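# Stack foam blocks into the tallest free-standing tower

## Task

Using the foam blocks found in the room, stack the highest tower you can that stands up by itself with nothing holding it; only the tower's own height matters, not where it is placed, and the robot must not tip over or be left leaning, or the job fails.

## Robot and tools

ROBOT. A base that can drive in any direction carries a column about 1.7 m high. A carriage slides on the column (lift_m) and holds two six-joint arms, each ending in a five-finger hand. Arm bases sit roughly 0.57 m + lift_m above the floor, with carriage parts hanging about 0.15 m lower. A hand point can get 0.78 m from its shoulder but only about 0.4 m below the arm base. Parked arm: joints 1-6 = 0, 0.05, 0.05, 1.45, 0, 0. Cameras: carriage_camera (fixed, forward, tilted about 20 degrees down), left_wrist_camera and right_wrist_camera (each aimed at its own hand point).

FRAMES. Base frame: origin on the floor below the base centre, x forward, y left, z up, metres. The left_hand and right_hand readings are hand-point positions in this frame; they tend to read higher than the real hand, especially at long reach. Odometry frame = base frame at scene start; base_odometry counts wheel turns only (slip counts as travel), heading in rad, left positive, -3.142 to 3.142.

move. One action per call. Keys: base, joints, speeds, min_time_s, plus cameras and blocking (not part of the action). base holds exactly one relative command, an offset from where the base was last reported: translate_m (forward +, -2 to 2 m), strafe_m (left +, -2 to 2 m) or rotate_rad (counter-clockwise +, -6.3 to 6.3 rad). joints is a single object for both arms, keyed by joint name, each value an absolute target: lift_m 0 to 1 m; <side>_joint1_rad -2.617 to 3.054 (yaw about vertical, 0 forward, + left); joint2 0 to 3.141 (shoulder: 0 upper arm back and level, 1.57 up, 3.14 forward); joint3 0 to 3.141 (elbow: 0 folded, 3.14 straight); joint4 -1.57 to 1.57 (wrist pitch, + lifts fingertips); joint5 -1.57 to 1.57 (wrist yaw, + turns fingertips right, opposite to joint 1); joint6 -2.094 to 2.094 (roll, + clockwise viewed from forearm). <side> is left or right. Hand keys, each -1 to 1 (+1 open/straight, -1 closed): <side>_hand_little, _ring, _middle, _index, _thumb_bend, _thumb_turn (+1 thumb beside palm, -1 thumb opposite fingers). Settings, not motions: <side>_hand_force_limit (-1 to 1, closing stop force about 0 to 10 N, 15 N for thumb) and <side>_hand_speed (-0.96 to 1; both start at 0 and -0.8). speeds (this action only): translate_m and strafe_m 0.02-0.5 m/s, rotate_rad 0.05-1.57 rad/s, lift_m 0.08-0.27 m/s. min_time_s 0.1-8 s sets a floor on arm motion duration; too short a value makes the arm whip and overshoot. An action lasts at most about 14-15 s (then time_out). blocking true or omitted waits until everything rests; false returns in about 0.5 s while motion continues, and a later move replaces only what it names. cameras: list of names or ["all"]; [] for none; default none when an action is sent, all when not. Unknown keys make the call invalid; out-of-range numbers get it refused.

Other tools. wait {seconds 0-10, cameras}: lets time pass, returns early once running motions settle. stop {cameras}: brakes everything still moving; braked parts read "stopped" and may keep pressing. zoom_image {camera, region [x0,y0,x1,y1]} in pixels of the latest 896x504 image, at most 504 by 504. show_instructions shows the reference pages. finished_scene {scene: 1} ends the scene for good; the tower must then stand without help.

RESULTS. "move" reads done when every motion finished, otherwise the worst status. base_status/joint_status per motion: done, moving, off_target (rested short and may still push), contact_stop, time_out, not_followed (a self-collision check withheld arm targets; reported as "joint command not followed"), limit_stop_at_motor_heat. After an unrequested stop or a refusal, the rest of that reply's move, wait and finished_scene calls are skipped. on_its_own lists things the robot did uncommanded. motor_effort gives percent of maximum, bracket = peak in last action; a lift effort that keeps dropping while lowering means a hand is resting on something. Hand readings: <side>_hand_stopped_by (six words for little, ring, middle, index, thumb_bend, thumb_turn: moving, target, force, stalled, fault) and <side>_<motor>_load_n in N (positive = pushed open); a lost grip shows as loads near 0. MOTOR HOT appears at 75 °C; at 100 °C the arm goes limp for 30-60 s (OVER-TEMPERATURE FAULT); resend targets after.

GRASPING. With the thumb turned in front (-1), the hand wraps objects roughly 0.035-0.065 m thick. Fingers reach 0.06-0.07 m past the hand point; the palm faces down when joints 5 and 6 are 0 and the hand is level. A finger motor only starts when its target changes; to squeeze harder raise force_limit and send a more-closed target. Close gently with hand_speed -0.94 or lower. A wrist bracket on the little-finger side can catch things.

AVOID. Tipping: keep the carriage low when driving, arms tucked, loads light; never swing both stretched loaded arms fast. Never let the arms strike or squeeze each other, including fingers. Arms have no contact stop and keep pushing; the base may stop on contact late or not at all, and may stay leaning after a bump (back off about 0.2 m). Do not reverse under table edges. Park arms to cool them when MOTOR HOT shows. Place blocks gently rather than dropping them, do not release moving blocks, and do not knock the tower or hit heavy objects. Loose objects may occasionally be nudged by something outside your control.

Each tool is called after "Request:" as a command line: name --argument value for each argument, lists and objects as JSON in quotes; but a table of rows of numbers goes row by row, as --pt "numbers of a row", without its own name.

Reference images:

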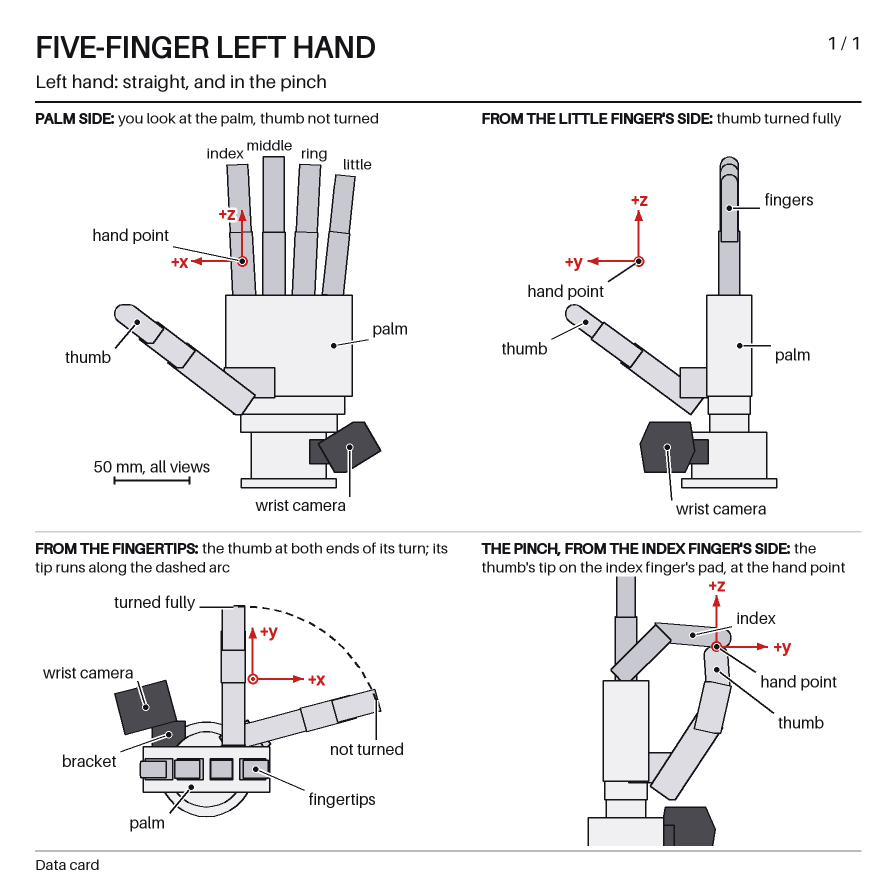

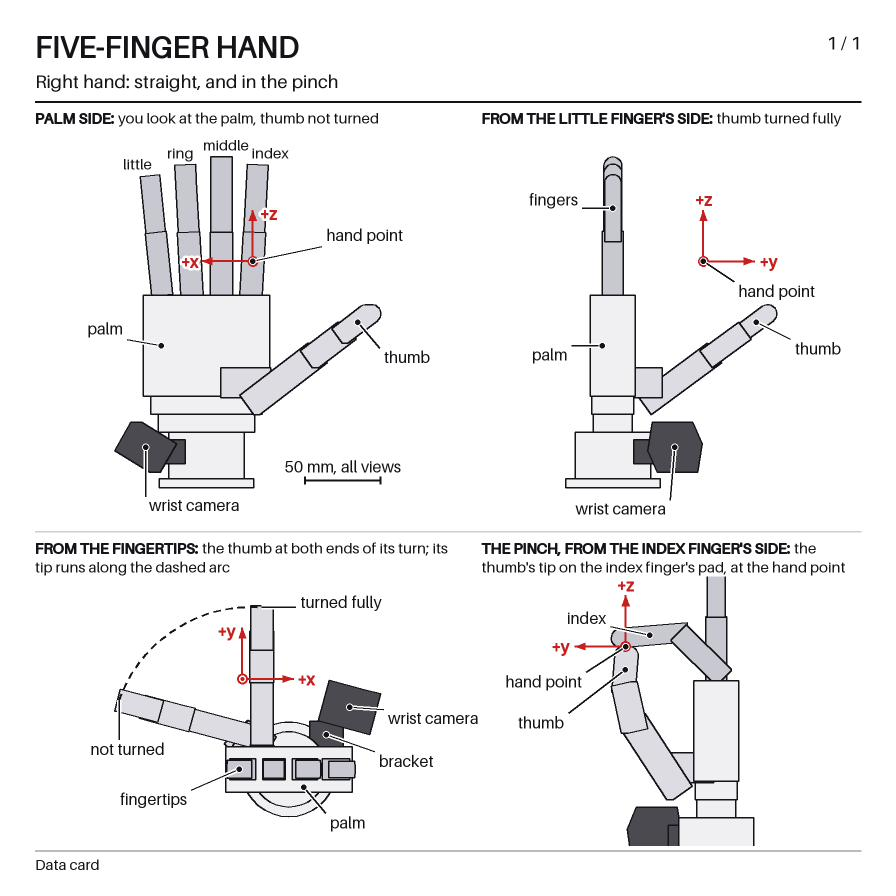

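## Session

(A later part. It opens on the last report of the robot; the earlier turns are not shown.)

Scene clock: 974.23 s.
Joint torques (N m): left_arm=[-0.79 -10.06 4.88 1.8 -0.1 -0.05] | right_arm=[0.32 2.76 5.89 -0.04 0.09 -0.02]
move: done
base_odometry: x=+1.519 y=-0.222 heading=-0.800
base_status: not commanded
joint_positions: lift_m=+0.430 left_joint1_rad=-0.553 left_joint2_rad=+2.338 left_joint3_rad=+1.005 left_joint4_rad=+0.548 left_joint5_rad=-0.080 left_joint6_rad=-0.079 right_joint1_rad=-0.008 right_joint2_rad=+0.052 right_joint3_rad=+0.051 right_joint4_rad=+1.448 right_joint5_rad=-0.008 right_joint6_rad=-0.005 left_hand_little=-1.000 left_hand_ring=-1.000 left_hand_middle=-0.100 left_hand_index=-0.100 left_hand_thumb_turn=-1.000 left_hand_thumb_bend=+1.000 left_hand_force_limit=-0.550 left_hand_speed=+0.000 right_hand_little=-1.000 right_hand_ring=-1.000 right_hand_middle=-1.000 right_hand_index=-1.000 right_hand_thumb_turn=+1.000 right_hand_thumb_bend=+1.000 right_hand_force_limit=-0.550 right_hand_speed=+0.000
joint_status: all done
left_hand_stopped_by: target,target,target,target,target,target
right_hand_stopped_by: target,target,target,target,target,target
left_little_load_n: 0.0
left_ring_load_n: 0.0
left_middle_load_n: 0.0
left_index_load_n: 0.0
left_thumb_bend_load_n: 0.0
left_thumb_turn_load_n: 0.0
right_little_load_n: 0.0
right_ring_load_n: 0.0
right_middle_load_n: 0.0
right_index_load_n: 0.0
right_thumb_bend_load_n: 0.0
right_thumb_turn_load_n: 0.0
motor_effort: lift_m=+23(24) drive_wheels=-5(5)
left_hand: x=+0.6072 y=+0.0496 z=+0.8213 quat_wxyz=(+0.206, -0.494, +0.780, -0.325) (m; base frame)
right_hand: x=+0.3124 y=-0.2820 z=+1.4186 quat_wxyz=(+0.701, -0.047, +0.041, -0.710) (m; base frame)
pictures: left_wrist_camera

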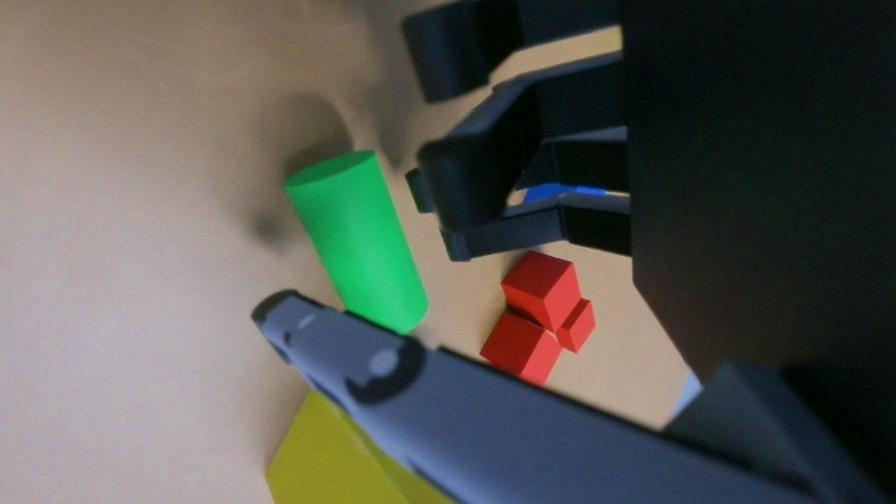

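Request:
move --joints '{"lift_m": 0.411}' --speeds '{"lift_m": 0.08}' --cameras '["left_wrist_camera"]'

Request:
move --joints '{"left_hand_speed": -0.88, "left_hand_force_limit": -0.6, "left_hand_index": -0.65, "left_hand_middle": -0.65}' --cameras '["left_wrist_camera"]'

Scene clock: 977.10 s.
Joint torques (N m): left_arm=[-0.69 -10.21 4.79 1.83 -0.1 -0.05] | right_arm=[0.25 2.73 5.85 -0.01 0.07 -0.03]
move: done
base_odometry: x=+1.519 y=-0.222 heading=-0.800
base_status: not commanded
joint_positions: lift_m=+0.411 left_joint1_rad=-0.553 left_joint2_rad=+2.339 left_joint3_rad=+1.007 left_joint4_rad=+0.546 left_joint5_rad=-0.080 left_joint6_rad=-0.079 right_joint1_rad=-0.008 right_joint2_rad=+0.052 right_joint3_rad=+0.051 right_joint4_rad=+1.448 right_joint5_rad=-0.008 right_joint6_rad=-0.005 left_hand_little=-1.000 left_hand_ring=-1.000 left_hand_middle=-0.100 left_hand_index=-0.100 left_hand_thumb_turn=-1.000 left_hand_thumb_bend=+1.000 left_hand_force_limit=-0.550 left_hand_speed=+0.000 right_hand_little=-1.000 right_hand_ring=-1.000 right_hand_middle=-1.000 right_hand_index=-1.000 right_hand_thumb_turn=+1.000 right_hand_thumb_bend=+1.000 right_hand_force_limit=-0.550 right_hand_speed=+0.000
joint_status: all done
left_hand_stopped_by: target,target,target,target,target,target
right_hand_stopped_by: target,target,target,target,target,target
left_little_load_n: 0.0
left_ring_load_n: 0.0
left_middle_load_n: 0.0
left_index_load_n: 0.0
left_thumb_bend_load_n: 0.0
left_thumb_turn_load_n: 0.0
right_little_load_n: 0.0
right_ring_load_n: 0.0
right_middle_load_n: 0.0
right_index_load_n: 0.0
right_thumb_bend_load_n: 0.0
right_thumb_turn_load_n: 0.0
motor_effort: lift_m=+24(24) drive_wheels=+1(5)
left_hand: x=+0.6071 y=+0.0498 z=+0.8018 quat_wxyz=(+0.206, -0.495, +0.780, -0.324) (m; base frame)
right_hand: x=+0.3123 y=-0.2820 z=+1.3997 quat_wxyz=(+0.701, -0.047, +0.041, -0.710) (m; base frame)
pictures: left_wrist_camera

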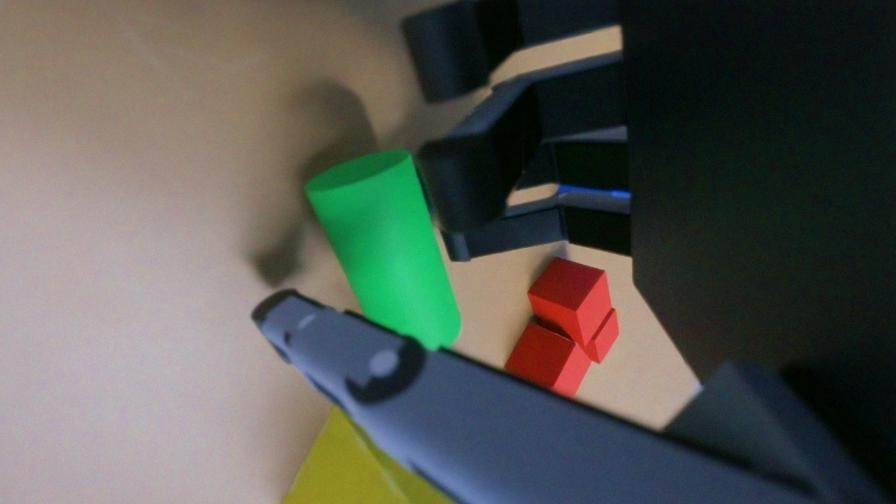

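Scene clock: 979.23 s.
Joint torques (N m): left_arm=[-0.66 -10.21 4.75 1.82 -0.09 -0.05] | right_arm=[0.27 2.8 5.86 -0.02 0.06 -0.02]
move: done
base_odometry: x=+1.519 y=-0.222 heading=-0.800
base_status: not commanded
joint_positions: lift_m=+0.411 left_joint1_rad=-0.553 left_joint2_rad=+2.339 left_joint3_rad=+1.007 left_joint4_rad=+0.546 left_joint5_rad=-0.080 left_joint6_rad=-0.079 right_joint1_rad=-0.008 right_joint2_rad=+0.052 right_joint3_rad=+0.051 right_joint4_rad=+1.448 right_joint5_rad=-0.008 right_joint6_rad=-0.005 left_hand_little=-1.000 left_hand_ring=-1.000 left_hand_middle=-0.650 left_hand_index=-0.650 left_hand_thumb_turn=-1.000 left_hand_thumb_bend=+1.000 left_hand_force_limit=-0.600 left_hand_speed=-0.880 right_hand_little=-1.000 right_hand_ring=-1.000 right_hand_middle=-1.000 right_hand_index=-1.000 right_hand_thumb_turn=+1.000 right_hand_thumb_bend=+1.000 right_hand_force_limit=-0.550 right_hand_speed=+0.000
joint_status: all done
left_hand_stopped_by: target,target,target,target,target,target
right_hand_stopped_by: target,target,target,target,target,target
left_little_load_n: 0.0
left_ring_load_n: 0.0
left_middle_load_n: 0.0
left_index_load_n: 0.0
left_thumb_bend_load_n: 0.0
left_thumb_turn_load_n: 0.0
right_little_load_n: 0.0
right_ring_load_n: 0.0
right_middle_load_n: -0.5
right_index_load_n: 0.0
right_thumb_bend_load_n: 0.0
right_thumb_turn_load_n: 0.0
motor_effort: lift_m=+23(25) drive_wheels=+1(1)
left_hand: x=+0.6071 y=+0.0498 z=+0.8018 quat_wxyz=(+0.206, -0.495, +0.780, -0.324) (m; base frame)
right_hand: x=+0.3123 y=-0.2820 z=+1.3997 quat_wxyz=(+0.701, -0.047, +0.041, -0.710) (m; base frame)
pictures: left_wrist_camera

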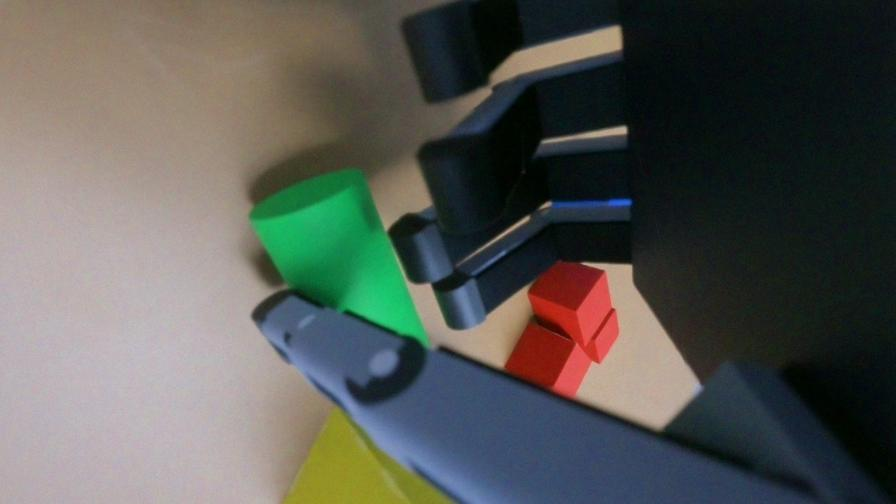

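Request:
move --joints '{"left_hand_speed": -0.8, "left_hand_index": -0.2, "left_hand_middle": -0.2}' --cameras '["left_wrist_camera"]'

Request:
move --joints '{"lift_m": 0.408}' --speeds '{"lift_m": 0.08}' --cameras '["left_wrist_camera"]'

Request:
zoom_image --camera "left_wrist_camera" --region '[230, 130, 510, 370]'

Scene clock: 984.67 s.
Joint torques (N m): left_arm=[-0.65 -10.24 4.78 1.82 -0.08 -0.05] | right_arm=[0.23 2.73 5.82 -0.01 0.08 -0.02]
move: done
base_odometry: x=+1.519 y=-0.222 heading=-0.800
base_status: not commanded
joint_positions: lift_m=+0.411 left_joint1_rad=-0.553 left_joint2_rad=+2.339 left_joint3_rad=+1.007 left_joint4_rad=+0.546 left_joint5_rad=-0.080 left_joint6_rad=-0.079 right_joint1_rad=-0.008 right_joint2_rad=+0.052 right_joint3_rad=+0.051 right_joint4_rad=+1.448 right_joint5_rad=-0.008 right_joint6_rad=-0.005 left_hand_little=-1.000 left_hand_ring=-1.000 left_hand_middle=-0.200 left_hand_index=-0.200 left_hand_thumb_turn=-1.000 left_hand_thumb_bend=+1.000 left_hand_force_limit=-0.600 left_hand_speed=-0.800 right_hand_little=-1.000 right_hand_ring=-1.000 right_hand_middle=-1.000 right_hand_index=-1.000 right_hand_thumb_turn=+1.000 right_hand_thumb_bend=+1.000 right_hand_force_limit=-0.550 right_hand_speed=+0.000
joint_status: all done
left_hand_stopped_by: target,target,target,target,target,target
right_hand_stopped_by: target,target,target,target,target,target
left_little_load_n: 0.0
left_ring_load_n: 0.0
left_middle_load_n: 0.5
left_index_load_n: 0.0
left_thumb_bend_load_n: 0.0
left_thumb_turn_load_n: 0.0
right_little_load_n: 0.0
right_ring_load_n: 0.0
right_middle_load_n: 0.0
right_index_load_n: 0.0
right_thumb_bend_load_n: 0.0
right_thumb_turn_load_n: 0.0
motor_effort: lift_m=+23(24) drive_wheels=+1(1)
left_hand: x=+0.6071 y=+0.0498 z=+0.8018 quat_wxyz=(+0.206, -0.495, +0.780, -0.324) (m; base frame)
right_hand: x=+0.3123 y=-0.2820 z=+1.3997 quat_wxyz=(+0.701, -0.047, +0.041, -0.710) (m; base frame)
pictures: left_wrist_camera

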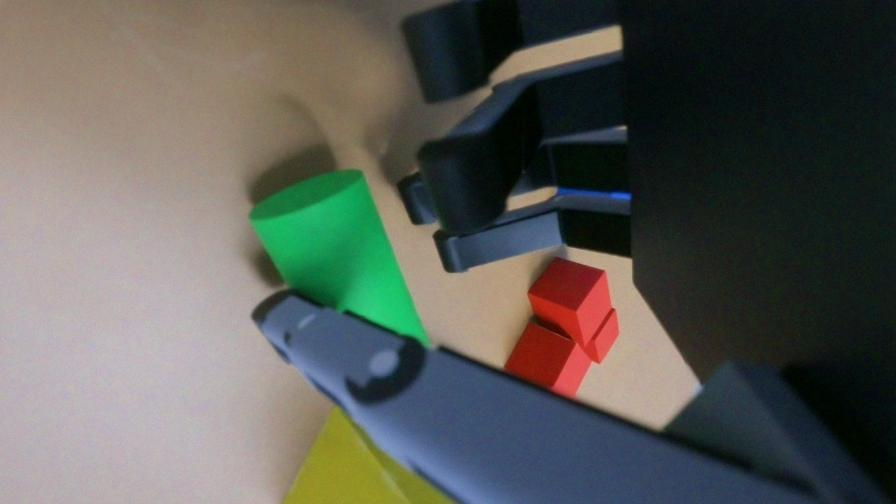

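Scene clock: 985.20 s.
Joint torques (N m): left_arm=[-0.65 -10.21 4.78 1.91 -0.1 -0.05] | right_arm=[0.29 2.7 5.82 -0.01 0.09 -0.02]
move: done
base_odometry: x=+1.519 y=-0.222 heading=-0.800
base_status: not commanded
joint_positions: lift_m=+0.408 left_joint1_rad=-0.553 left_joint2_rad=+2.339 left_joint3_rad=+1.007 left_joint4_rad=+0.537 left_joint5_rad=-0.080 left_joint6_rad=-0.079 right_joint1_rad=-0.008 right_joint2_rad=+0.052 right_joint3_rad=+0.050 right_joint4_rad=+1.448 right_joint5_rad=-0.008 right_joint6_rad=-0.005 left_hand_little=-1.000 left_hand_ring=-1.000 left_hand_middle=-0.200 left_hand_index=-0.200 left_hand_thumb_turn=-1.000 left_hand_thumb_bend=+1.000 left_hand_force_limit=-0.600 left_hand_speed=-0.800 right_hand_little=-1.000 right_hand_ring=-1.000 right_hand_middle=-1.000 right_hand_index=-1.000 right_hand_thumb_turn=+1.000 right_hand_thumb_bend=+1.000 right_hand_force_limit=-0.550 right_hand_speed=+0.000
joint_status: all done
left_hand_stopped_by: target,target,target,target,target,target
right_hand_stopped_by: target,target,target,target,target,target
left_little_load_n: 0.0
left_ring_load_n: 0.0
left_middle_load_n: 0.0
left_index_load_n: 0.0
left_thumb_bend_load_n: 0.0
left_thumb_turn_load_n: 0.0
right_little_load_n: 0.0
right_ring_load_n: 0.0
right_middle_load_n: 0.0
right_index_load_n: 0.0
right_thumb_bend_load_n: 0.0
right_thumb_turn_load_n: 0.0
motor_effort: lift_m=+22(24) drive_wheels=+1(5)
left_hand: x=+0.6053 y=+0.0508 z=+0.7977 quat_wxyz=(+0.204, -0.495, +0.781, -0.320) (m; base frame)
right_hand: x=+0.3125 y=-0.2820 z=+1.3967 quat_wxyz=(+0.701, -0.047, +0.041, -0.710) (m; base frame)
pictures: left_wrist_camera

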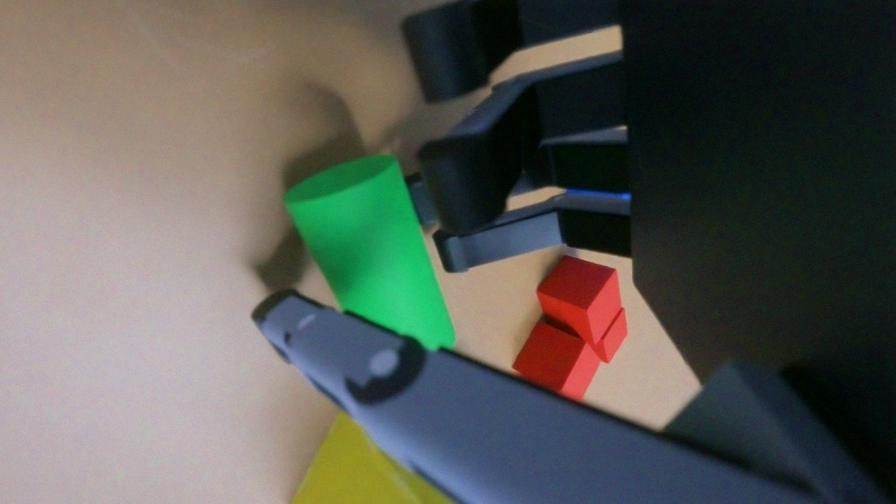

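Scaled by 1.800 from the camera's 896x504 image, which has a finer 1280x720 frame.

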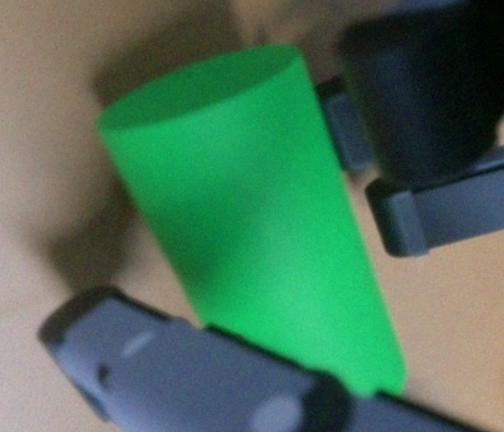

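Request:
move --joints '{"left_hand_speed": -0.9, "left_hand_force_limit": -0.7, "left_hand_index": -0.5, "left_hand_middle": -0.5}' --cameras '["left_wrist_camera"]'

Scene clock: 987.63 s.
Joint torques (N m): left_arm=[-0.65 -10.22 4.77 1.9 -0.09 -0.04] | right_arm=[0.29 2.81 5.86 -0.03 0.08 0.01]
move: done
base_odometry: x=+1.519 y=-0.222 heading=-0.800
base_status: not commanded
joint_positions: lift_m=+0.408 left_joint1_rad=-0.553 left_joint2_rad=+2.339 left_joint3_rad=+1.007 left_joint4_rad=+0.537 left_joint5_rad=-0.080 left_joint6_rad=-0.079 right_joint1_rad=-0.008 right_joint2_rad=+0.052 right_joint3_rad=+0.050 right_joint4_rad=+1.448 right_joint5_rad=-0.008 right_joint6_rad=-0.005 left_hand_little=-1.000 left_hand_ring=-1.000 left_hand_middle=-0.500 left_hand_index=-0.500 left_hand_thumb_turn=-1.000 left_hand_thumb_bend=+1.000 left_hand_force_limit=-0.700 left_hand_speed=-0.900 right_hand_little=-1.000 right_hand_ring=-1.000 right_hand_middle=-1.000 right_hand_index=-1.000 right_hand_thumb_turn=+1.000 right_hand_thumb_bend=+1.000 right_hand_force_limit=-0.550 right_hand_speed=+0.000
joint_status: all done
left_hand_stopped_by: target,target,target,target,target,target
right_hand_stopped_by: target,target,target,target,target,target
left_little_load_n: 0.0
left_ring_load_n: 0.0
left_middle_load_n: 0.0
left_index_load_n: 0.0
left_thumb_bend_load_n: 0.0
left_thumb_turn_load_n: 0.0
right_little_load_n: 0.0
right_ring_load_n: -0.5
right_middle_load_n: 0.0
right_index_load_n: 0.0
right_thumb_bend_load_n: 0.0
right_thumb_turn_load_n: 0.0
motor_effort: lift_m=+20(23) drive_wheels=+1(2)
left_hand: x=+0.6053 y=+0.0508 z=+0.7977 quat_wxyz=(+0.204, -0.495, +0.781, -0.320) (m; base frame)
right_hand: x=+0.3125 y=-0.2820 z=+1.3967 quat_wxyz=(+0.701, -0.047, +0.041, -0.710) (m; base frame)
pictures: left_wrist_camera

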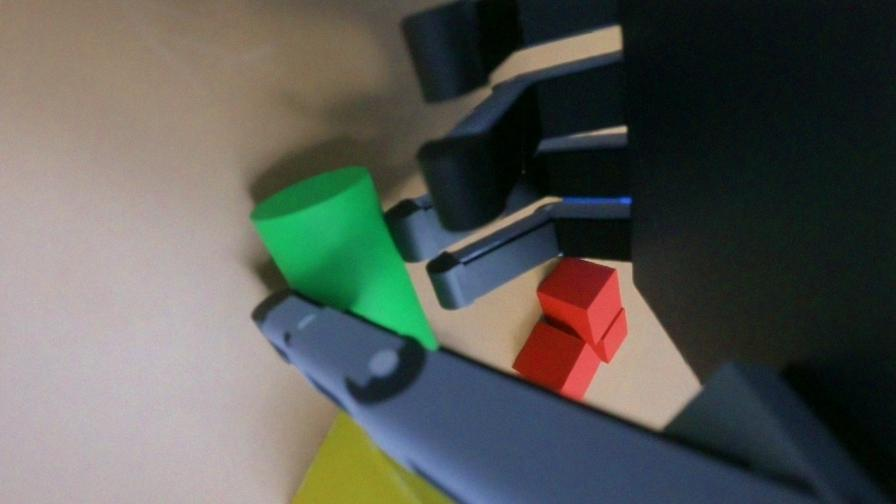

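Request:
move --joints '{"left_hand_speed": -0.92, "left_hand_force_limit": -0.7, "left_hand_index": -0.57, "left_hand_middle": -0.57}' --cameras '["left_wrist_camera"]'

Request:
zoom_image --camera "left_wrist_camera" --region '[230, 130, 510, 370]'

Scene clock: 990.60 s.
Joint torques (N m): left_arm=[-0.62 -10.22 4.72 1.9 -0.1 -0.04] | right_arm=[0.31 2.74 5.9 -0.02 0.08 -0.02]
move: done
base_odometry: x=+1.519 y=-0.222 heading=-0.800
base_status: not commanded
joint_positions: lift_m=+0.408 left_joint1_rad=-0.553 left_joint2_rad=+2.339 left_joint3_rad=+1.007 left_joint4_rad=+0.537 left_joint5_rad=-0.080 left_joint6_rad=-0.079 right_joint1_rad=-0.008 right_joint2_rad=+0.052 right_joint3_rad=+0.050 right_joint4_rad=+1.448 right_joint5_rad=-0.008 right_joint6_rad=-0.005 left_hand_little=-1.000 left_hand_ring=-1.000 left_hand_middle=-0.570 left_hand_index=-0.570 left_hand_thumb_turn=-1.000 left_hand_thumb_bend=+1.000 left_hand_force_limit=-0.700 left_hand_speed=-0.920 right_hand_little=-1.000 right_hand_ring=-1.000 right_hand_middle=-1.000 right_hand_index=-1.000 right_hand_thumb_turn=+1.000 right_hand_thumb_bend=+1.000 right_hand_force_limit=-0.550 right_hand_speed=+0.000
joint_status: all done
left_hand_stopped_by: target,target,target,target,target,target
right_hand_stopped_by: target,target,target,target,target,target
left_little_load_n: 0.0
left_ring_load_n: 0.0
left_middle_load_n: 0.0
left_index_load_n: 0.0
left_thumb_bend_load_n: 0.0
left_thumb_turn_load_n: 0.0
right_little_load_n: 0.0
right_ring_load_n: -0.5
right_middle_load_n: 0.0
right_index_load_n: 0.0
right_thumb_bend_load_n: 0.0
right_thumb_turn_load_n: 0.0
motor_effort: lift_m=+21(23) drive_wheels=+2(2)
left_hand: x=+0.6053 y=+0.0508 z=+0.7977 quat_wxyz=(+0.204, -0.495, +0.781, -0.320) (m; base frame)
right_hand: x=+0.3125 y=-0.2820 z=+1.3967 quat_wxyz=(+0.701, -0.047, +0.041, -0.710) (m; base frame)
pictures: left_wrist_camera

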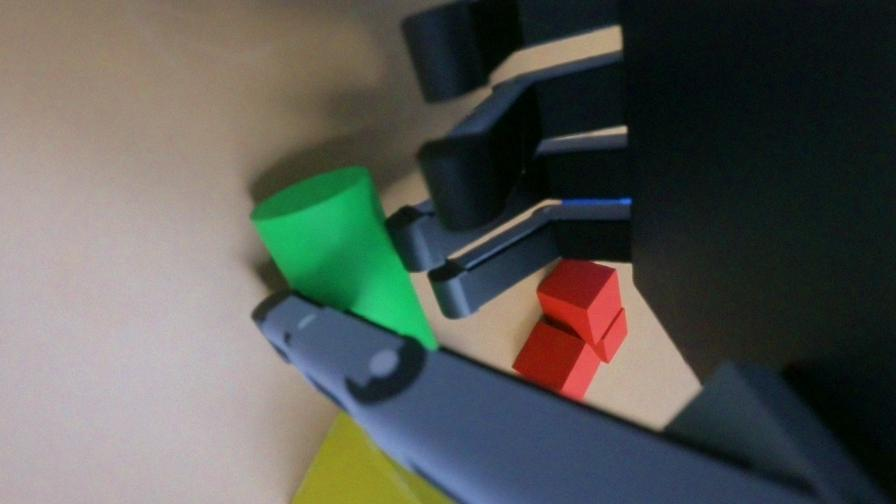

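Scaled by 1.800 from the camera's 896x504 image, which has a finer 1280x720 frame.

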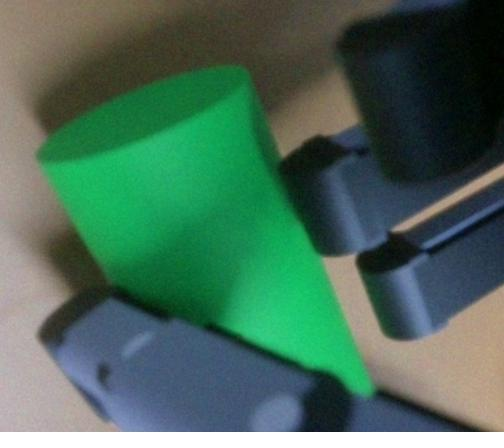

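Request:
move --joints '{"left_hand_speed": -0.7, "left_hand_index": -0.1, "left_hand_middle": -0.1}'

Request:
move --joints '{"lift_m": 0.48}' --speeds '{"lift_m": 0.15}'

Request:
move --joints '{"left_joint1_rad": -0.553, "left_joint2_rad": 2.357, "left_joint3_rad": 1.237, "left_joint4_rad": 0.105, "left_joint5_rad": -0.06, "left_joint6_rad": -0.098}' --min_time_s 2

Request:
move --joints '{"lift_m": 0.44}' --speeds '{"lift_m": 0.1}' --cameras '["left_wrist_camera"]'

Request:
zoom_image --camera "left_wrist_camera" --region '[200, 80, 480, 360]'

Scene clock: 1006.77 s.
Joint torques (N m): left_arm=[-0.65 -10.22 4.78 1.9 -0.1 -0.05] | right_arm=[0.31 2.74 5.81 -0.03 0.09 0.01]
move: done
base_odometry: x=+1.519 y=-0.222 heading=-0.800
base_status: not commanded
joint_positions: lift_m=+0.408 left_joint1_rad=-0.553 left_joint2_rad=+2.339 left_joint3_rad=+1.007 left_joint4_rad=+0.537 left_joint5_rad=-0.080 left_joint6_rad=-0.079 right_joint1_rad=-0.008 right_joint2_rad=+0.052 right_joint3_rad=+0.050 right_joint4_rad=+1.448 right_joint5_rad=-0.008 right_joint6_rad=-0.005 left_hand_little=-1.000 left_hand_ring=-1.000 left_hand_middle=-0.100 left_hand_index=-0.100 left_hand_thumb_turn=-1.000 left_hand_thumb_bend=+1.000 left_hand_force_limit=-0.700 left_hand_speed=-0.700 right_hand_little=-1.000 right_hand_ring=-1.000 right_hand_middle=-1.000 right_hand_index=-1.000 right_hand_thumb_turn=+1.000 right_hand_thumb_bend=+1.000 right_hand_force_limit=-0.550 right_hand_speed=+0.000
joint_status: all done
left_hand_stopped_by: target,target,target,target,target,target
right_hand_stopped_by: target,target,target,target,target,target
left_little_load_n: 0.0
left_ring_load_n: 0.0
left_middle_load_n: 0.0
left_index_load_n: 0.0
left_thumb_bend_load_n: 0.0
left_thumb_turn_load_n: 0.0
right_little_load_n: 0.0
right_ring_load_n: 0.0
right_middle_load_n: 0.0
right_index_load_n: 0.0
right_thumb_bend_load_n: 0.0
right_thumb_turn_load_n: 0.0
motor_effort: lift_m=+21(23) drive_wheels=+2(2)
left_hand: x=+0.6054 y=+0.0508 z=+0.7977 quat_wxyz=(+0.204, -0.495, +0.781, -0.320) (m; base frame)
right_hand: x=+0.3125 y=-0.2820 z=+1.3967 quat_wxyz=(+0.701, -0.047, +0.041, -0.710) (m; base frame)
pictures: none

Scene clock: 1007.67 s.
Joint torques (N m): left_arm=[-0.66 -10.51 4.82 1.81 -0.09 -0.05] | right_arm=[0.24 2.8 5.79 -0.03 0.09 -0.02]
move: done
base_odometry: x=+1.519 y=-0.222 heading=-0.800
base_status: not commanded
joint_positions: lift_m=+0.480 left_joint1_rad=-0.553 left_joint2_rad=+2.342 left_joint3_rad=+1.007 left_joint4_rad=+0.547 left_joint5_rad=-0.080 left_joint6_rad=-0.079 right_joint1_rad=-0.008 right_joint2_rad=+0.052 right_joint3_rad=+0.050 right_joint4_rad=+1.448 right_joint5_rad=-0.008 right_joint6_rad=-0.005 left_hand_little=-1.000 left_hand_ring=-1.000 left_hand_middle=-0.100 left_hand_index=-0.100 left_hand_thumb_turn=-1.000 left_hand_thumb_bend=+1.000 left_hand_force_limit=-0.700 left_hand_speed=-0.700 right_hand_little=-1.000 right_hand_ring=-1.000 right_hand_middle=-1.000 right_hand_index=-1.000 right_hand_thumb_turn=+1.000 right_hand_thumb_bend=+1.000 right_hand_force_limit=-0.550 right_hand_speed=+0.000
joint_status: all done
left_hand_stopped_by: target,target,target,target,target,target
right_hand_stopped_by: target,target,target,target,target,target
left_little_load_n: 0.0
left_ring_load_n: 0.0
left_middle_load_n: 0.0
left_index_load_n: 0.0
left_thumb_bend_load_n: 0.0
left_thumb_turn_load_n: 0.0
right_little_load_n: 0.0
right_ring_load_n: 0.0
right_middle_load_n: 0.0
right_index_load_n: 0.0
right_thumb_bend_load_n: 0.0
right_thumb_turn_load_n: 0.0
motor_effort: lift_m=+25(34) drive_wheels=+2(5)
left_hand: x=+0.6066 y=+0.0500 z=+0.8692 quat_wxyz=(+0.205, -0.495, +0.780, -0.323) (m; base frame)
right_hand: x=+0.3125 y=-0.2820 z=+1.4683 quat_wxyz=(+0.701, -0.047, +0.041, -0.710) (m; base frame)
pictures: none

Scene clock: 1009.97 s.
Joint torques (N m): left_arm=[0.02 -10.37 6.05 1.35 0.05 -0.05] | right_arm=[0.29 2.81 5.93 -0.04 0.08 -0.04]
move: done
base_odometry: x=+1.519 y=-0.222 heading=-0.800
base_status: not commanded
joint_positions: lift_m=+0.480 left_joint1_rad=-0.553 left_joint2_rad=+2.342 left_joint3_rad=+1.217 left_joint4_rad=+0.121 left_joint5_rad=-0.068 left_joint6_rad=-0.090 right_joint1_rad=-0.008 right_joint2_rad=+0.052 right_joint3_rad=+0.050 right_joint4_rad=+1.448 right_joint5_rad=-0.008 right_joint6_rad=-0.005 left_hand_little=-1.000 left_hand_ring=-1.000 left_hand_middle=-0.100 left_hand_index=-0.100 left_hand_thumb_turn=-1.000 left_hand_thumb_bend=+1.000 left_hand_force_limit=-0.700 left_hand_speed=-0.700 right_hand_little=-1.000 right_hand_ring=-1.000 right_hand_middle=-1.000 right_hand_index=-1.000 right_hand_thumb_turn=+1.000 right_hand_thumb_bend=+1.000 right_hand_force_limit=-0.550 right_hand_speed=+0.000
joint_status: all done
left_hand_stopped_by: target,target,target,target,target,target
right_hand_stopped_by: target,target,target,target,target,target
left_little_load_n: 0.0
left_ring_load_n: 0.0
left_middle_load_n: 0.0
left_index_load_n: 0.0
left_thumb_bend_load_n: 0.0
left_thumb_turn_load_n: 0.0
right_little_load_n: 0.0
right_ring_load_n: 0.0
right_middle_load_n: 0.0
right_index_load_n: 0.0
right_thumb_bend_load_n: 0.0
right_thumb_turn_load_n: 0.0
motor_effort: lift_m=+26(27) drive_wheels=+1(1)
left_hand: x=+0.5976 y=+0.0521 z=+0.8720 quat_wxyz=(+0.154, -0.513, +0.811, -0.235) (m; base frame)
right_hand: x=+0.3125 y=-0.2820 z=+1.4683 quat_wxyz=(+0.701, -0.047, +0.041, -0.710) (m; base frame)
pictures: none

Scene clock: 1010.80 s.
Joint torques (N m): left_arm=[-0.17 -10.69 5.63 1.43 0.04 -0.05] | right_arm=[0.25 2.7 5.9 -0.01 0.08 -0.01]
move: done
base_odometry: x=+1.519 y=-0.222 heading=-0.800
base_status: not commanded
joint_positions: lift_m=+0.440 left_joint1_rad=-0.553 left_joint2_rad=+2.347 left_joint3_rad=+1.223 left_joint4_rad=+0.112 left_joint5_rad=-0.068 left_joint6_rad=-0.090 right_joint1_rad=-0.008 right_joint2_rad=+0.052 right_joint3_rad=+0.050 right_joint4_rad=+1.448 right_joint5_rad=-0.008 right_joint6_rad=-0.005 left_hand_little=-1.000 left_hand_ring=-1.000 left_hand_middle=-0.100 left_hand_index=-0.100 left_hand_thumb_turn=-1.000 left_hand_thumb_bend=+1.000 left_hand_force_limit=-0.700 left_hand_speed=-0.700 right_hand_little=-1.000 right_hand_ring=-1.000 right_hand_middle=-1.000 right_hand_index=-1.000 right_hand_thumb_turn=+1.000 right_hand_thumb_bend=+1.000 right_hand_force_limit=-0.550 right_hand_speed=+0.000
joint_status: all done
left_hand_stopped_by: target,target,target,target,target,target
right_hand_stopped_by: target,target,target,target,target,target
left_little_load_n: 0.0
left_ring_load_n: 0.0
left_middle_load_n: 0.0
left_index_load_n: 0.0
left_thumb_bend_load_n: 0.0
left_thumb_turn_load_n: 0.0
right_little_load_n: 0.0
right_ring_load_n: 0.0
right_middle_load_n: 0.0
right_index_load_n: 0.0
right_thumb_bend_load_n: 0.0
right_thumb_turn_load_n: 0.0
motor_effort: lift_m=+24(24) drive_wheels=+1(5)
left_hand: x=+0.5967 y=+0.0525 z=+0.8307 quat_wxyz=(+0.152, -0.514, +0.812, -0.232) (m; base frame)
right_hand: x=+0.3125 y=-0.2820 z=+1.4284 quat_wxyz=(+0.701, -0.047, +0.041, -0.710) (m; base frame)
pictures: left_wrist_camera

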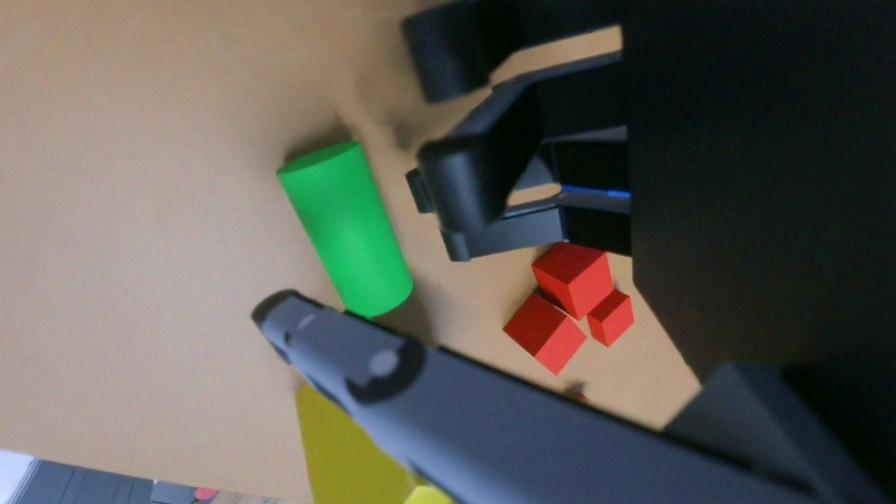

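Scaled by 1.800 from the camera's 896x504 image, which has a finer 1280x720 frame.

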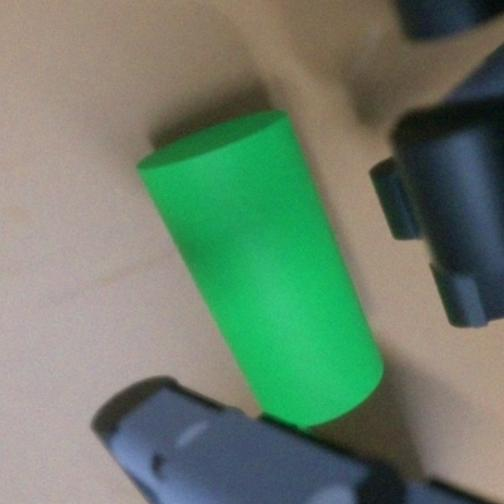

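Request:
move --joints '{"left_hand_index": -0.2, "left_hand_middle": -0.2}'

Request:
move --joints '{"lift_m": 0.41}' --speeds '{"lift_m": 0.08}' --cameras '["left_wrist_camera"]'

Request:
move --joints '{"left_hand_speed": -0.88, "left_hand_index": -0.33, "left_hand_middle": -0.33}' --cameras '["left_wrist_camera"]'

Request:
move --joints '{"lift_m": 0.404}' --speeds '{"lift_m": 0.08}' --cameras '["left_wrist_camera"]'

Scene clock: 1014.50 s.
Joint torques (N m): left_arm=[-0.02 -10.8 5.57 1.43 0.05 -0.04] | right_arm=[0.35 2.76 5.85 -0.02 0.07 -0.01]
move: done
base_odometry: x=+1.519 y=-0.222 heading=-0.800
base_status: not commanded
joint_positions: lift_m=+0.440 left_joint1_rad=-0.553 left_joint2_rad=+2.347 left_joint3_rad=+1.223 left_joint4_rad=+0.112 left_joint5_rad=-0.068 left_joint6_rad=-0.090 right_joint1_rad=-0.008 right_joint2_rad=+0.052 right_joint3_rad=+0.050 right_joint4_rad=+1.448 right_joint5_rad=-0.008 right_joint6_rad=-0.005 left_hand_little=-1.000 left_hand_ring=-1.000 left_hand_middle=-0.200 left_hand_index=-0.200 left_hand_thumb_turn=-1.000 left_hand_thumb_bend=+1.000 left_hand_force_limit=-0.700 left_hand_speed=-0.700 right_hand_little=-1.000 right_hand_ring=-1.000 right_hand_middle=-1.000 right_hand_index=-1.000 right_hand_thumb_turn=+1.000 right_hand_thumb_bend=+1.000 right_hand_force_limit=-0.550 right_hand_speed=+0.000
joint_status: all done
left_hand_stopped_by: target,target,target,target,target,target
right_hand_stopped_by: target,target,target,target,target,target
left_little_load_n: 0.0
left_ring_load_n: 0.0
left_middle_load_n: 0.0
left_index_load_n: 0.0
left_thumb_bend_load_n: 0.0
left_thumb_turn_load_n: -0.5
right_little_load_n: 0.0
right_ring_load_n: 0.0
right_middle_load_n: 0.0
right_index_load_n: 0.0
right_thumb_bend_load_n: 0.0
right_thumb_turn_load_n: 0.0
motor_effort: lift_m=+24(24) drive_wheels=+1(1)
left_hand: x=+0.5967 y=+0.0525 z=+0.8307 quat_wxyz=(+0.152, -0.514, +0.812, -0.232) (m; base frame)
right_hand: x=+0.3125 y=-0.2820 z=+1.4284 quat_wxyz=(+0.701, -0.047, +0.041, -0.710) (m; base frame)
pictures: none

Scene clock: 1015.23 s.
Joint torques (N m): left_arm=[0.02 -11 5.41 1.45 0.04 -0.05] | right_arm=[0.23 2.76 5.83 -0.04 0.07 -0.03]
move: done
base_odometry: x=+1.519 y=-0.222 heading=-0.800
base_status: not commanded
joint_positions: lift_m=+0.410 left_joint1_rad=-0.553 left_joint2_rad=+2.349 left_joint3_rad=+1.225 left_joint4_rad=+0.110 left_joint5_rad=-0.067 left_joint6_rad=-0.090 right_joint1_rad=-0.008 right_joint2_rad=+0.052 right_joint3_rad=+0.050 right_joint4_rad=+1.448 right_joint5_rad=-0.008 right_joint6_rad=-0.005 left_hand_little=-1.000 left_hand_ring=-1.000 left_hand_middle=-0.200 left_hand_index=-0.200 left_hand_thumb_turn=-1.000 left_hand_thumb_bend=+1.000 left_hand_force_limit=-0.700 left_hand_speed=-0.700 right_hand_little=-1.000 right_hand_ring=-1.000 right_hand_middle=-1.000 right_hand_index=-1.000 right_hand_thumb_turn=+1.000 right_hand_thumb_bend=+1.000 right_hand_force_limit=-0.550 right_hand_speed=+0.000
joint_status: all done
left_hand_stopped_by: target,target,target,target,target,target
right_hand_stopped_by: target,target,target,target,target,target
left_little_load_n: 0.0
left_ring_load_n: 0.0
left_middle_load_n: 0.0
left_index_load_n: 0.0
left_thumb_bend_load_n: 0.0
left_thumb_turn_load_n: 0.0
right_little_load_n: 0.0
right_ring_load_n: 0.0
right_middle_load_n: -0.5
right_index_load_n: -0.5
right_thumb_bend_load_n: 0.0
right_thumb_turn_load_n: 0.0
motor_effort: lift_m=+22(24) drive_wheels=-4(5)
left_hand: x=+0.5967 y=+0.0524 z=+0.8004 quat_wxyz=(+0.152, -0.514, +0.812, -0.231) (m; base frame)
right_hand: x=+0.3125 y=-0.2820 z=+1.3985 quat_wxyz=(+0.701, -0.047, +0.041, -0.710) (m; base frame)
pictures: left_wrist_camera

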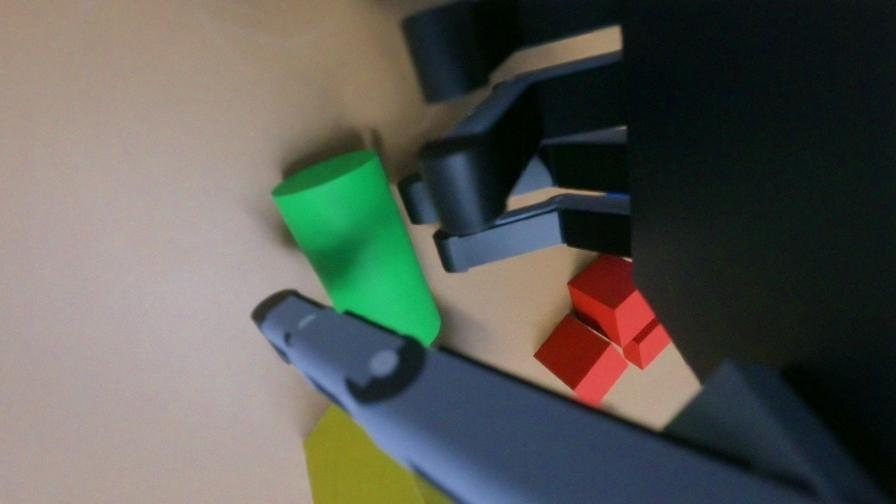

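Scene clock: 1016.10 s.
Joint torques (N m): left_arm=[-0.02 -10.95 5.42 1.45 0.04 -0.05] | right_arm=[0.27 2.69 5.96 -0.03 0.09 -0.04]
move: done
base_odometry: x=+1.519 y=-0.222 heading=-0.800
base_status: not commanded
joint_positions: lift_m=+0.410 left_joint1_rad=-0.553 left_joint2_rad=+2.349 left_joint3_rad=+1.225 left_joint4_rad=+0.110 left_joint5_rad=-0.067 left_joint6_rad=-0.090 right_joint1_rad=-0.008 right_joint2_rad=+0.052 right_joint3_rad=+0.050 right_joint4_rad=+1.448 right_joint5_rad=-0.008 right_joint6_rad=-0.005 left_hand_little=-1.000 left_hand_ring=-1.000 left_hand_middle=-0.330 left_hand_index=-0.330 left_hand_thumb_turn=-1.000 left_hand_thumb_bend=+1.000 left_hand_force_limit=-0.700 left_hand_speed=-0.880 right_hand_little=-1.000 right_hand_ring=-1.000 right_hand_middle=-1.000 right_hand_index=-1.000 right_hand_thumb_turn=+1.000 right_hand_thumb_bend=+1.000 right_hand_force_limit=-0.550 right_hand_speed=+0.000
joint_status: all done
left_hand_stopped_by: target,target,target,target,target,target
right_hand_stopped_by: target,target,target,target,target,target
left_little_load_n: 0.0
left_ring_load_n: 0.0
left_middle_load_n: 0.0
left_index_load_n: 0.0
left_thumb_bend_load_n: 0.0
left_thumb_turn_load_n: 0.0
right_little_load_n: 0.0
right_ring_load_n: 0.0
right_middle_load_n: -0.5
right_index_load_n: 0.0
right_thumb_bend_load_n: 0.0
right_thumb_turn_load_n: 0.0
motor_effort: lift_m=+24(24) drive_wheels=+1(4)
left_hand: x=+0.5967 y=+0.0524 z=+0.8004 quat_wxyz=(+0.152, -0.514, +0.812, -0.231) (m; base frame)
right_hand: x=+0.3125 y=-0.2820 z=+1.3985 quat_wxyz=(+0.701, -0.047, +0.041, -0.710) (m; base frame)
pictures: left_wrist_camera

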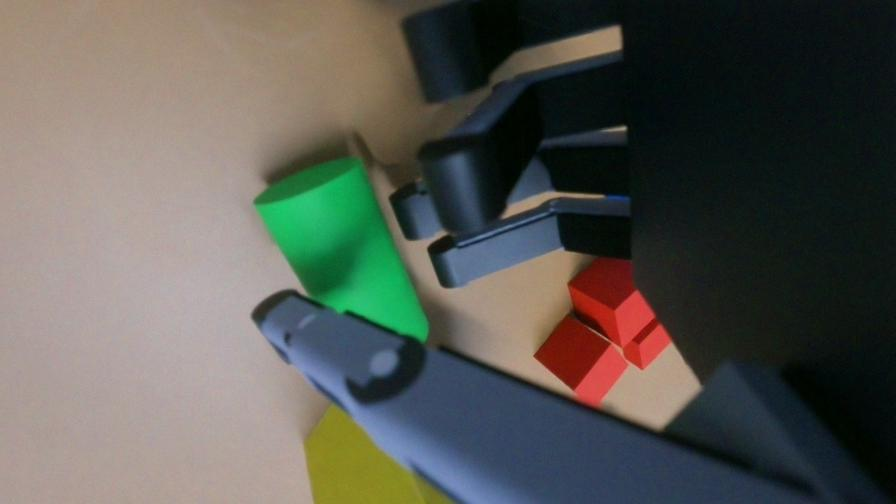

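Scene clock: 1016.57 s.
Joint torques (N m): left_arm=[0.08 -11.12 5.26 1.48 0.04 -0.04] | right_arm=[0.28 2.74 5.87 -0.06 0.09 -0.03]
move: done
base_odometry: x=+1.519 y=-0.222 heading=-0.800
base_status: not commanded
joint_positions: lift_m=+0.404 left_joint1_rad=-0.553 left_joint2_rad=+2.351 left_joint3_rad=+1.226 left_joint4_rad=+0.109 left_joint5_rad=-0.067 left_joint6_rad=-0.091 right_joint1_rad=-0.008 right_joint2_rad=+0.052 right_joint3_rad=+0.050 right_joint4_rad=+1.449 right_joint5_rad=-0.008 right_joint6_rad=-0.005 left_hand_little=-1.000 left_hand_ring=-1.000 left_hand_middle=-0.330 left_hand_index=-0.330 left_hand_thumb_turn=-1.000 left_hand_thumb_bend=+1.000 left_hand_force_limit=-0.700 left_hand_speed=-0.880 right_hand_little=-1.000 right_hand_ring=-1.000 right_hand_middle=-1.000 right_hand_index=-1.000 right_hand_thumb_turn=+1.000 right_hand_thumb_bend=+1.000 right_hand_force_limit=-0.550 right_hand_speed=+0.000
joint_status: all done
left_hand_stopped_by: target,target,target,target,target,target
right_hand_stopped_by: target,target,target,target,target,target
left_little_load_n: 0.0
left_ring_load_n: 0.0
left_middle_load_n: 0.0
left_index_load_n: 0.0
left_thumb_bend_load_n: 0.0
left_thumb_turn_load_n: 0.0
right_little_load_n: 0.0
right_ring_load_n: -0.5
right_middle_load_n: 0.0
right_index_load_n: 0.5
right_thumb_bend_load_n: 0.0
right_thumb_turn_load_n: 0.0
motor_effort: lift_m=+22(24) drive_wheels=-5(5)
left_hand: x=+0.5962 y=+0.0527 z=+0.7936 quat_wxyz=(+0.151, -0.514, +0.812, -0.230) (m; base frame)
right_hand: x=+0.3123 y=-0.2820 z=+1.3925 quat_wxyz=(+0.701, -0.047, +0.041, -0.710) (m; base frame)
pictures: left_wrist_camera

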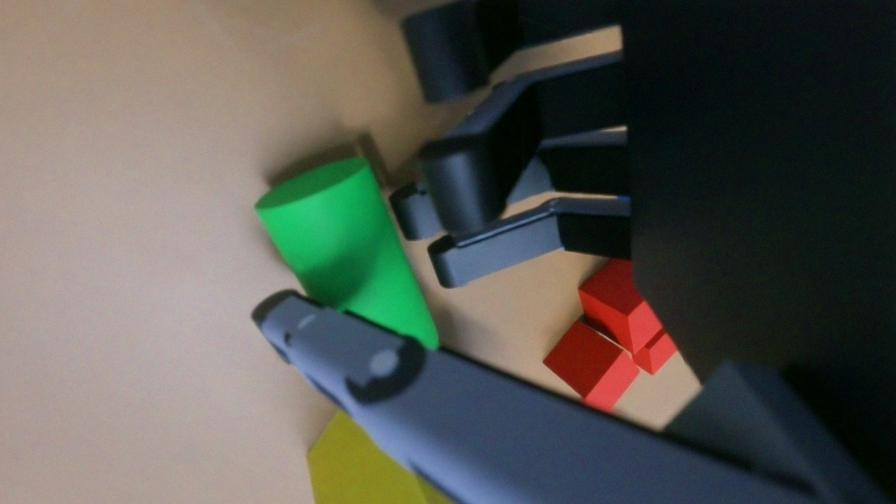

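Request:
move --joints '{"left_hand_speed": -0.88, "left_hand_force_limit": -0.6, "left_hand_index": -0.55, "left_hand_middle": -0.55}' --cameras '["left_wrist_camera"]'

Scene clock: 1018.17 s.
Joint torques (N m): left_arm=[-0.01 -11.12 5.35 1.46 0.04 -0.05] | right_arm=[0.28 2.8 5.89 -0.02 0.07 -0.03]
move: done
base_odometry: x=+1.519 y=-0.222 heading=-0.800
base_status: not commanded
joint_positions: lift_m=+0.404 left_joint1_rad=-0.553 left_joint2_rad=+2.351 left_joint3_rad=+1.226 left_joint4_rad=+0.109 left_joint5_rad=-0.067 left_joint6_rad=-0.091 right_joint1_rad=-0.008 right_joint2_rad=+0.052 right_joint3_rad=+0.050 right_joint4_rad=+1.449 right_joint5_rad=-0.008 right_joint6_rad=-0.005 left_hand_little=-1.000 left_hand_ring=-1.000 left_hand_middle=-0.550 left_hand_index=-0.550 left_hand_thumb_turn=-1.000 left_hand_thumb_bend=+1.000 left_hand_force_limit=-0.600 left_hand_speed=-0.880 right_hand_little=-1.000 right_hand_ring=-1.000 right_hand_middle=-1.000 right_hand_index=-1.000 right_hand_thumb_turn=+1.000 right_hand_thumb_bend=+1.000 right_hand_force_limit=-0.550 right_hand_speed=+0.000
joint_status: all done
left_hand_stopped_by: target,target,target,target,target,target
right_hand_stopped_by: target,target,target,target,target,target
left_little_load_n: 0.0
left_ring_load_n: 0.0
left_middle_load_n: 0.0
left_index_load_n: 0.0
left_thumb_bend_load_n: 0.0
left_thumb_turn_load_n: 0.0
right_little_load_n: 0.0
right_ring_load_n: 0.0
right_middle_load_n: 0.0
right_index_load_n: 0.0
right_thumb_bend_load_n: 0.0
right_thumb_turn_load_n: 0.0
motor_effort: lift_m=+23(24) drive_wheels=+1(4)
left_hand: x=+0.5962 y=+0.0527 z=+0.7936 quat_wxyz=(+0.151, -0.514, +0.812, -0.230) (m; base frame)
right_hand: x=+0.3123 y=-0.2820 z=+1.3925 quat_wxyz=(+0.701, -0.047, +0.041, -0.710) (m; base frame)
pictures: left_wrist_camera

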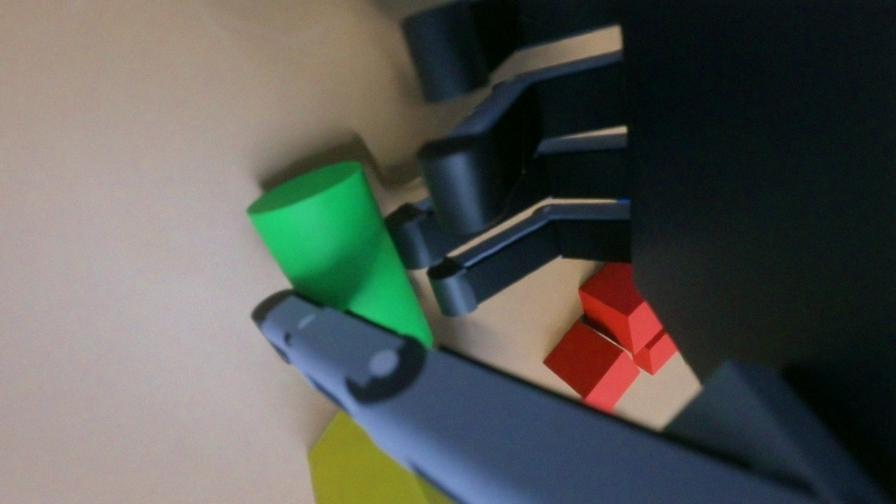

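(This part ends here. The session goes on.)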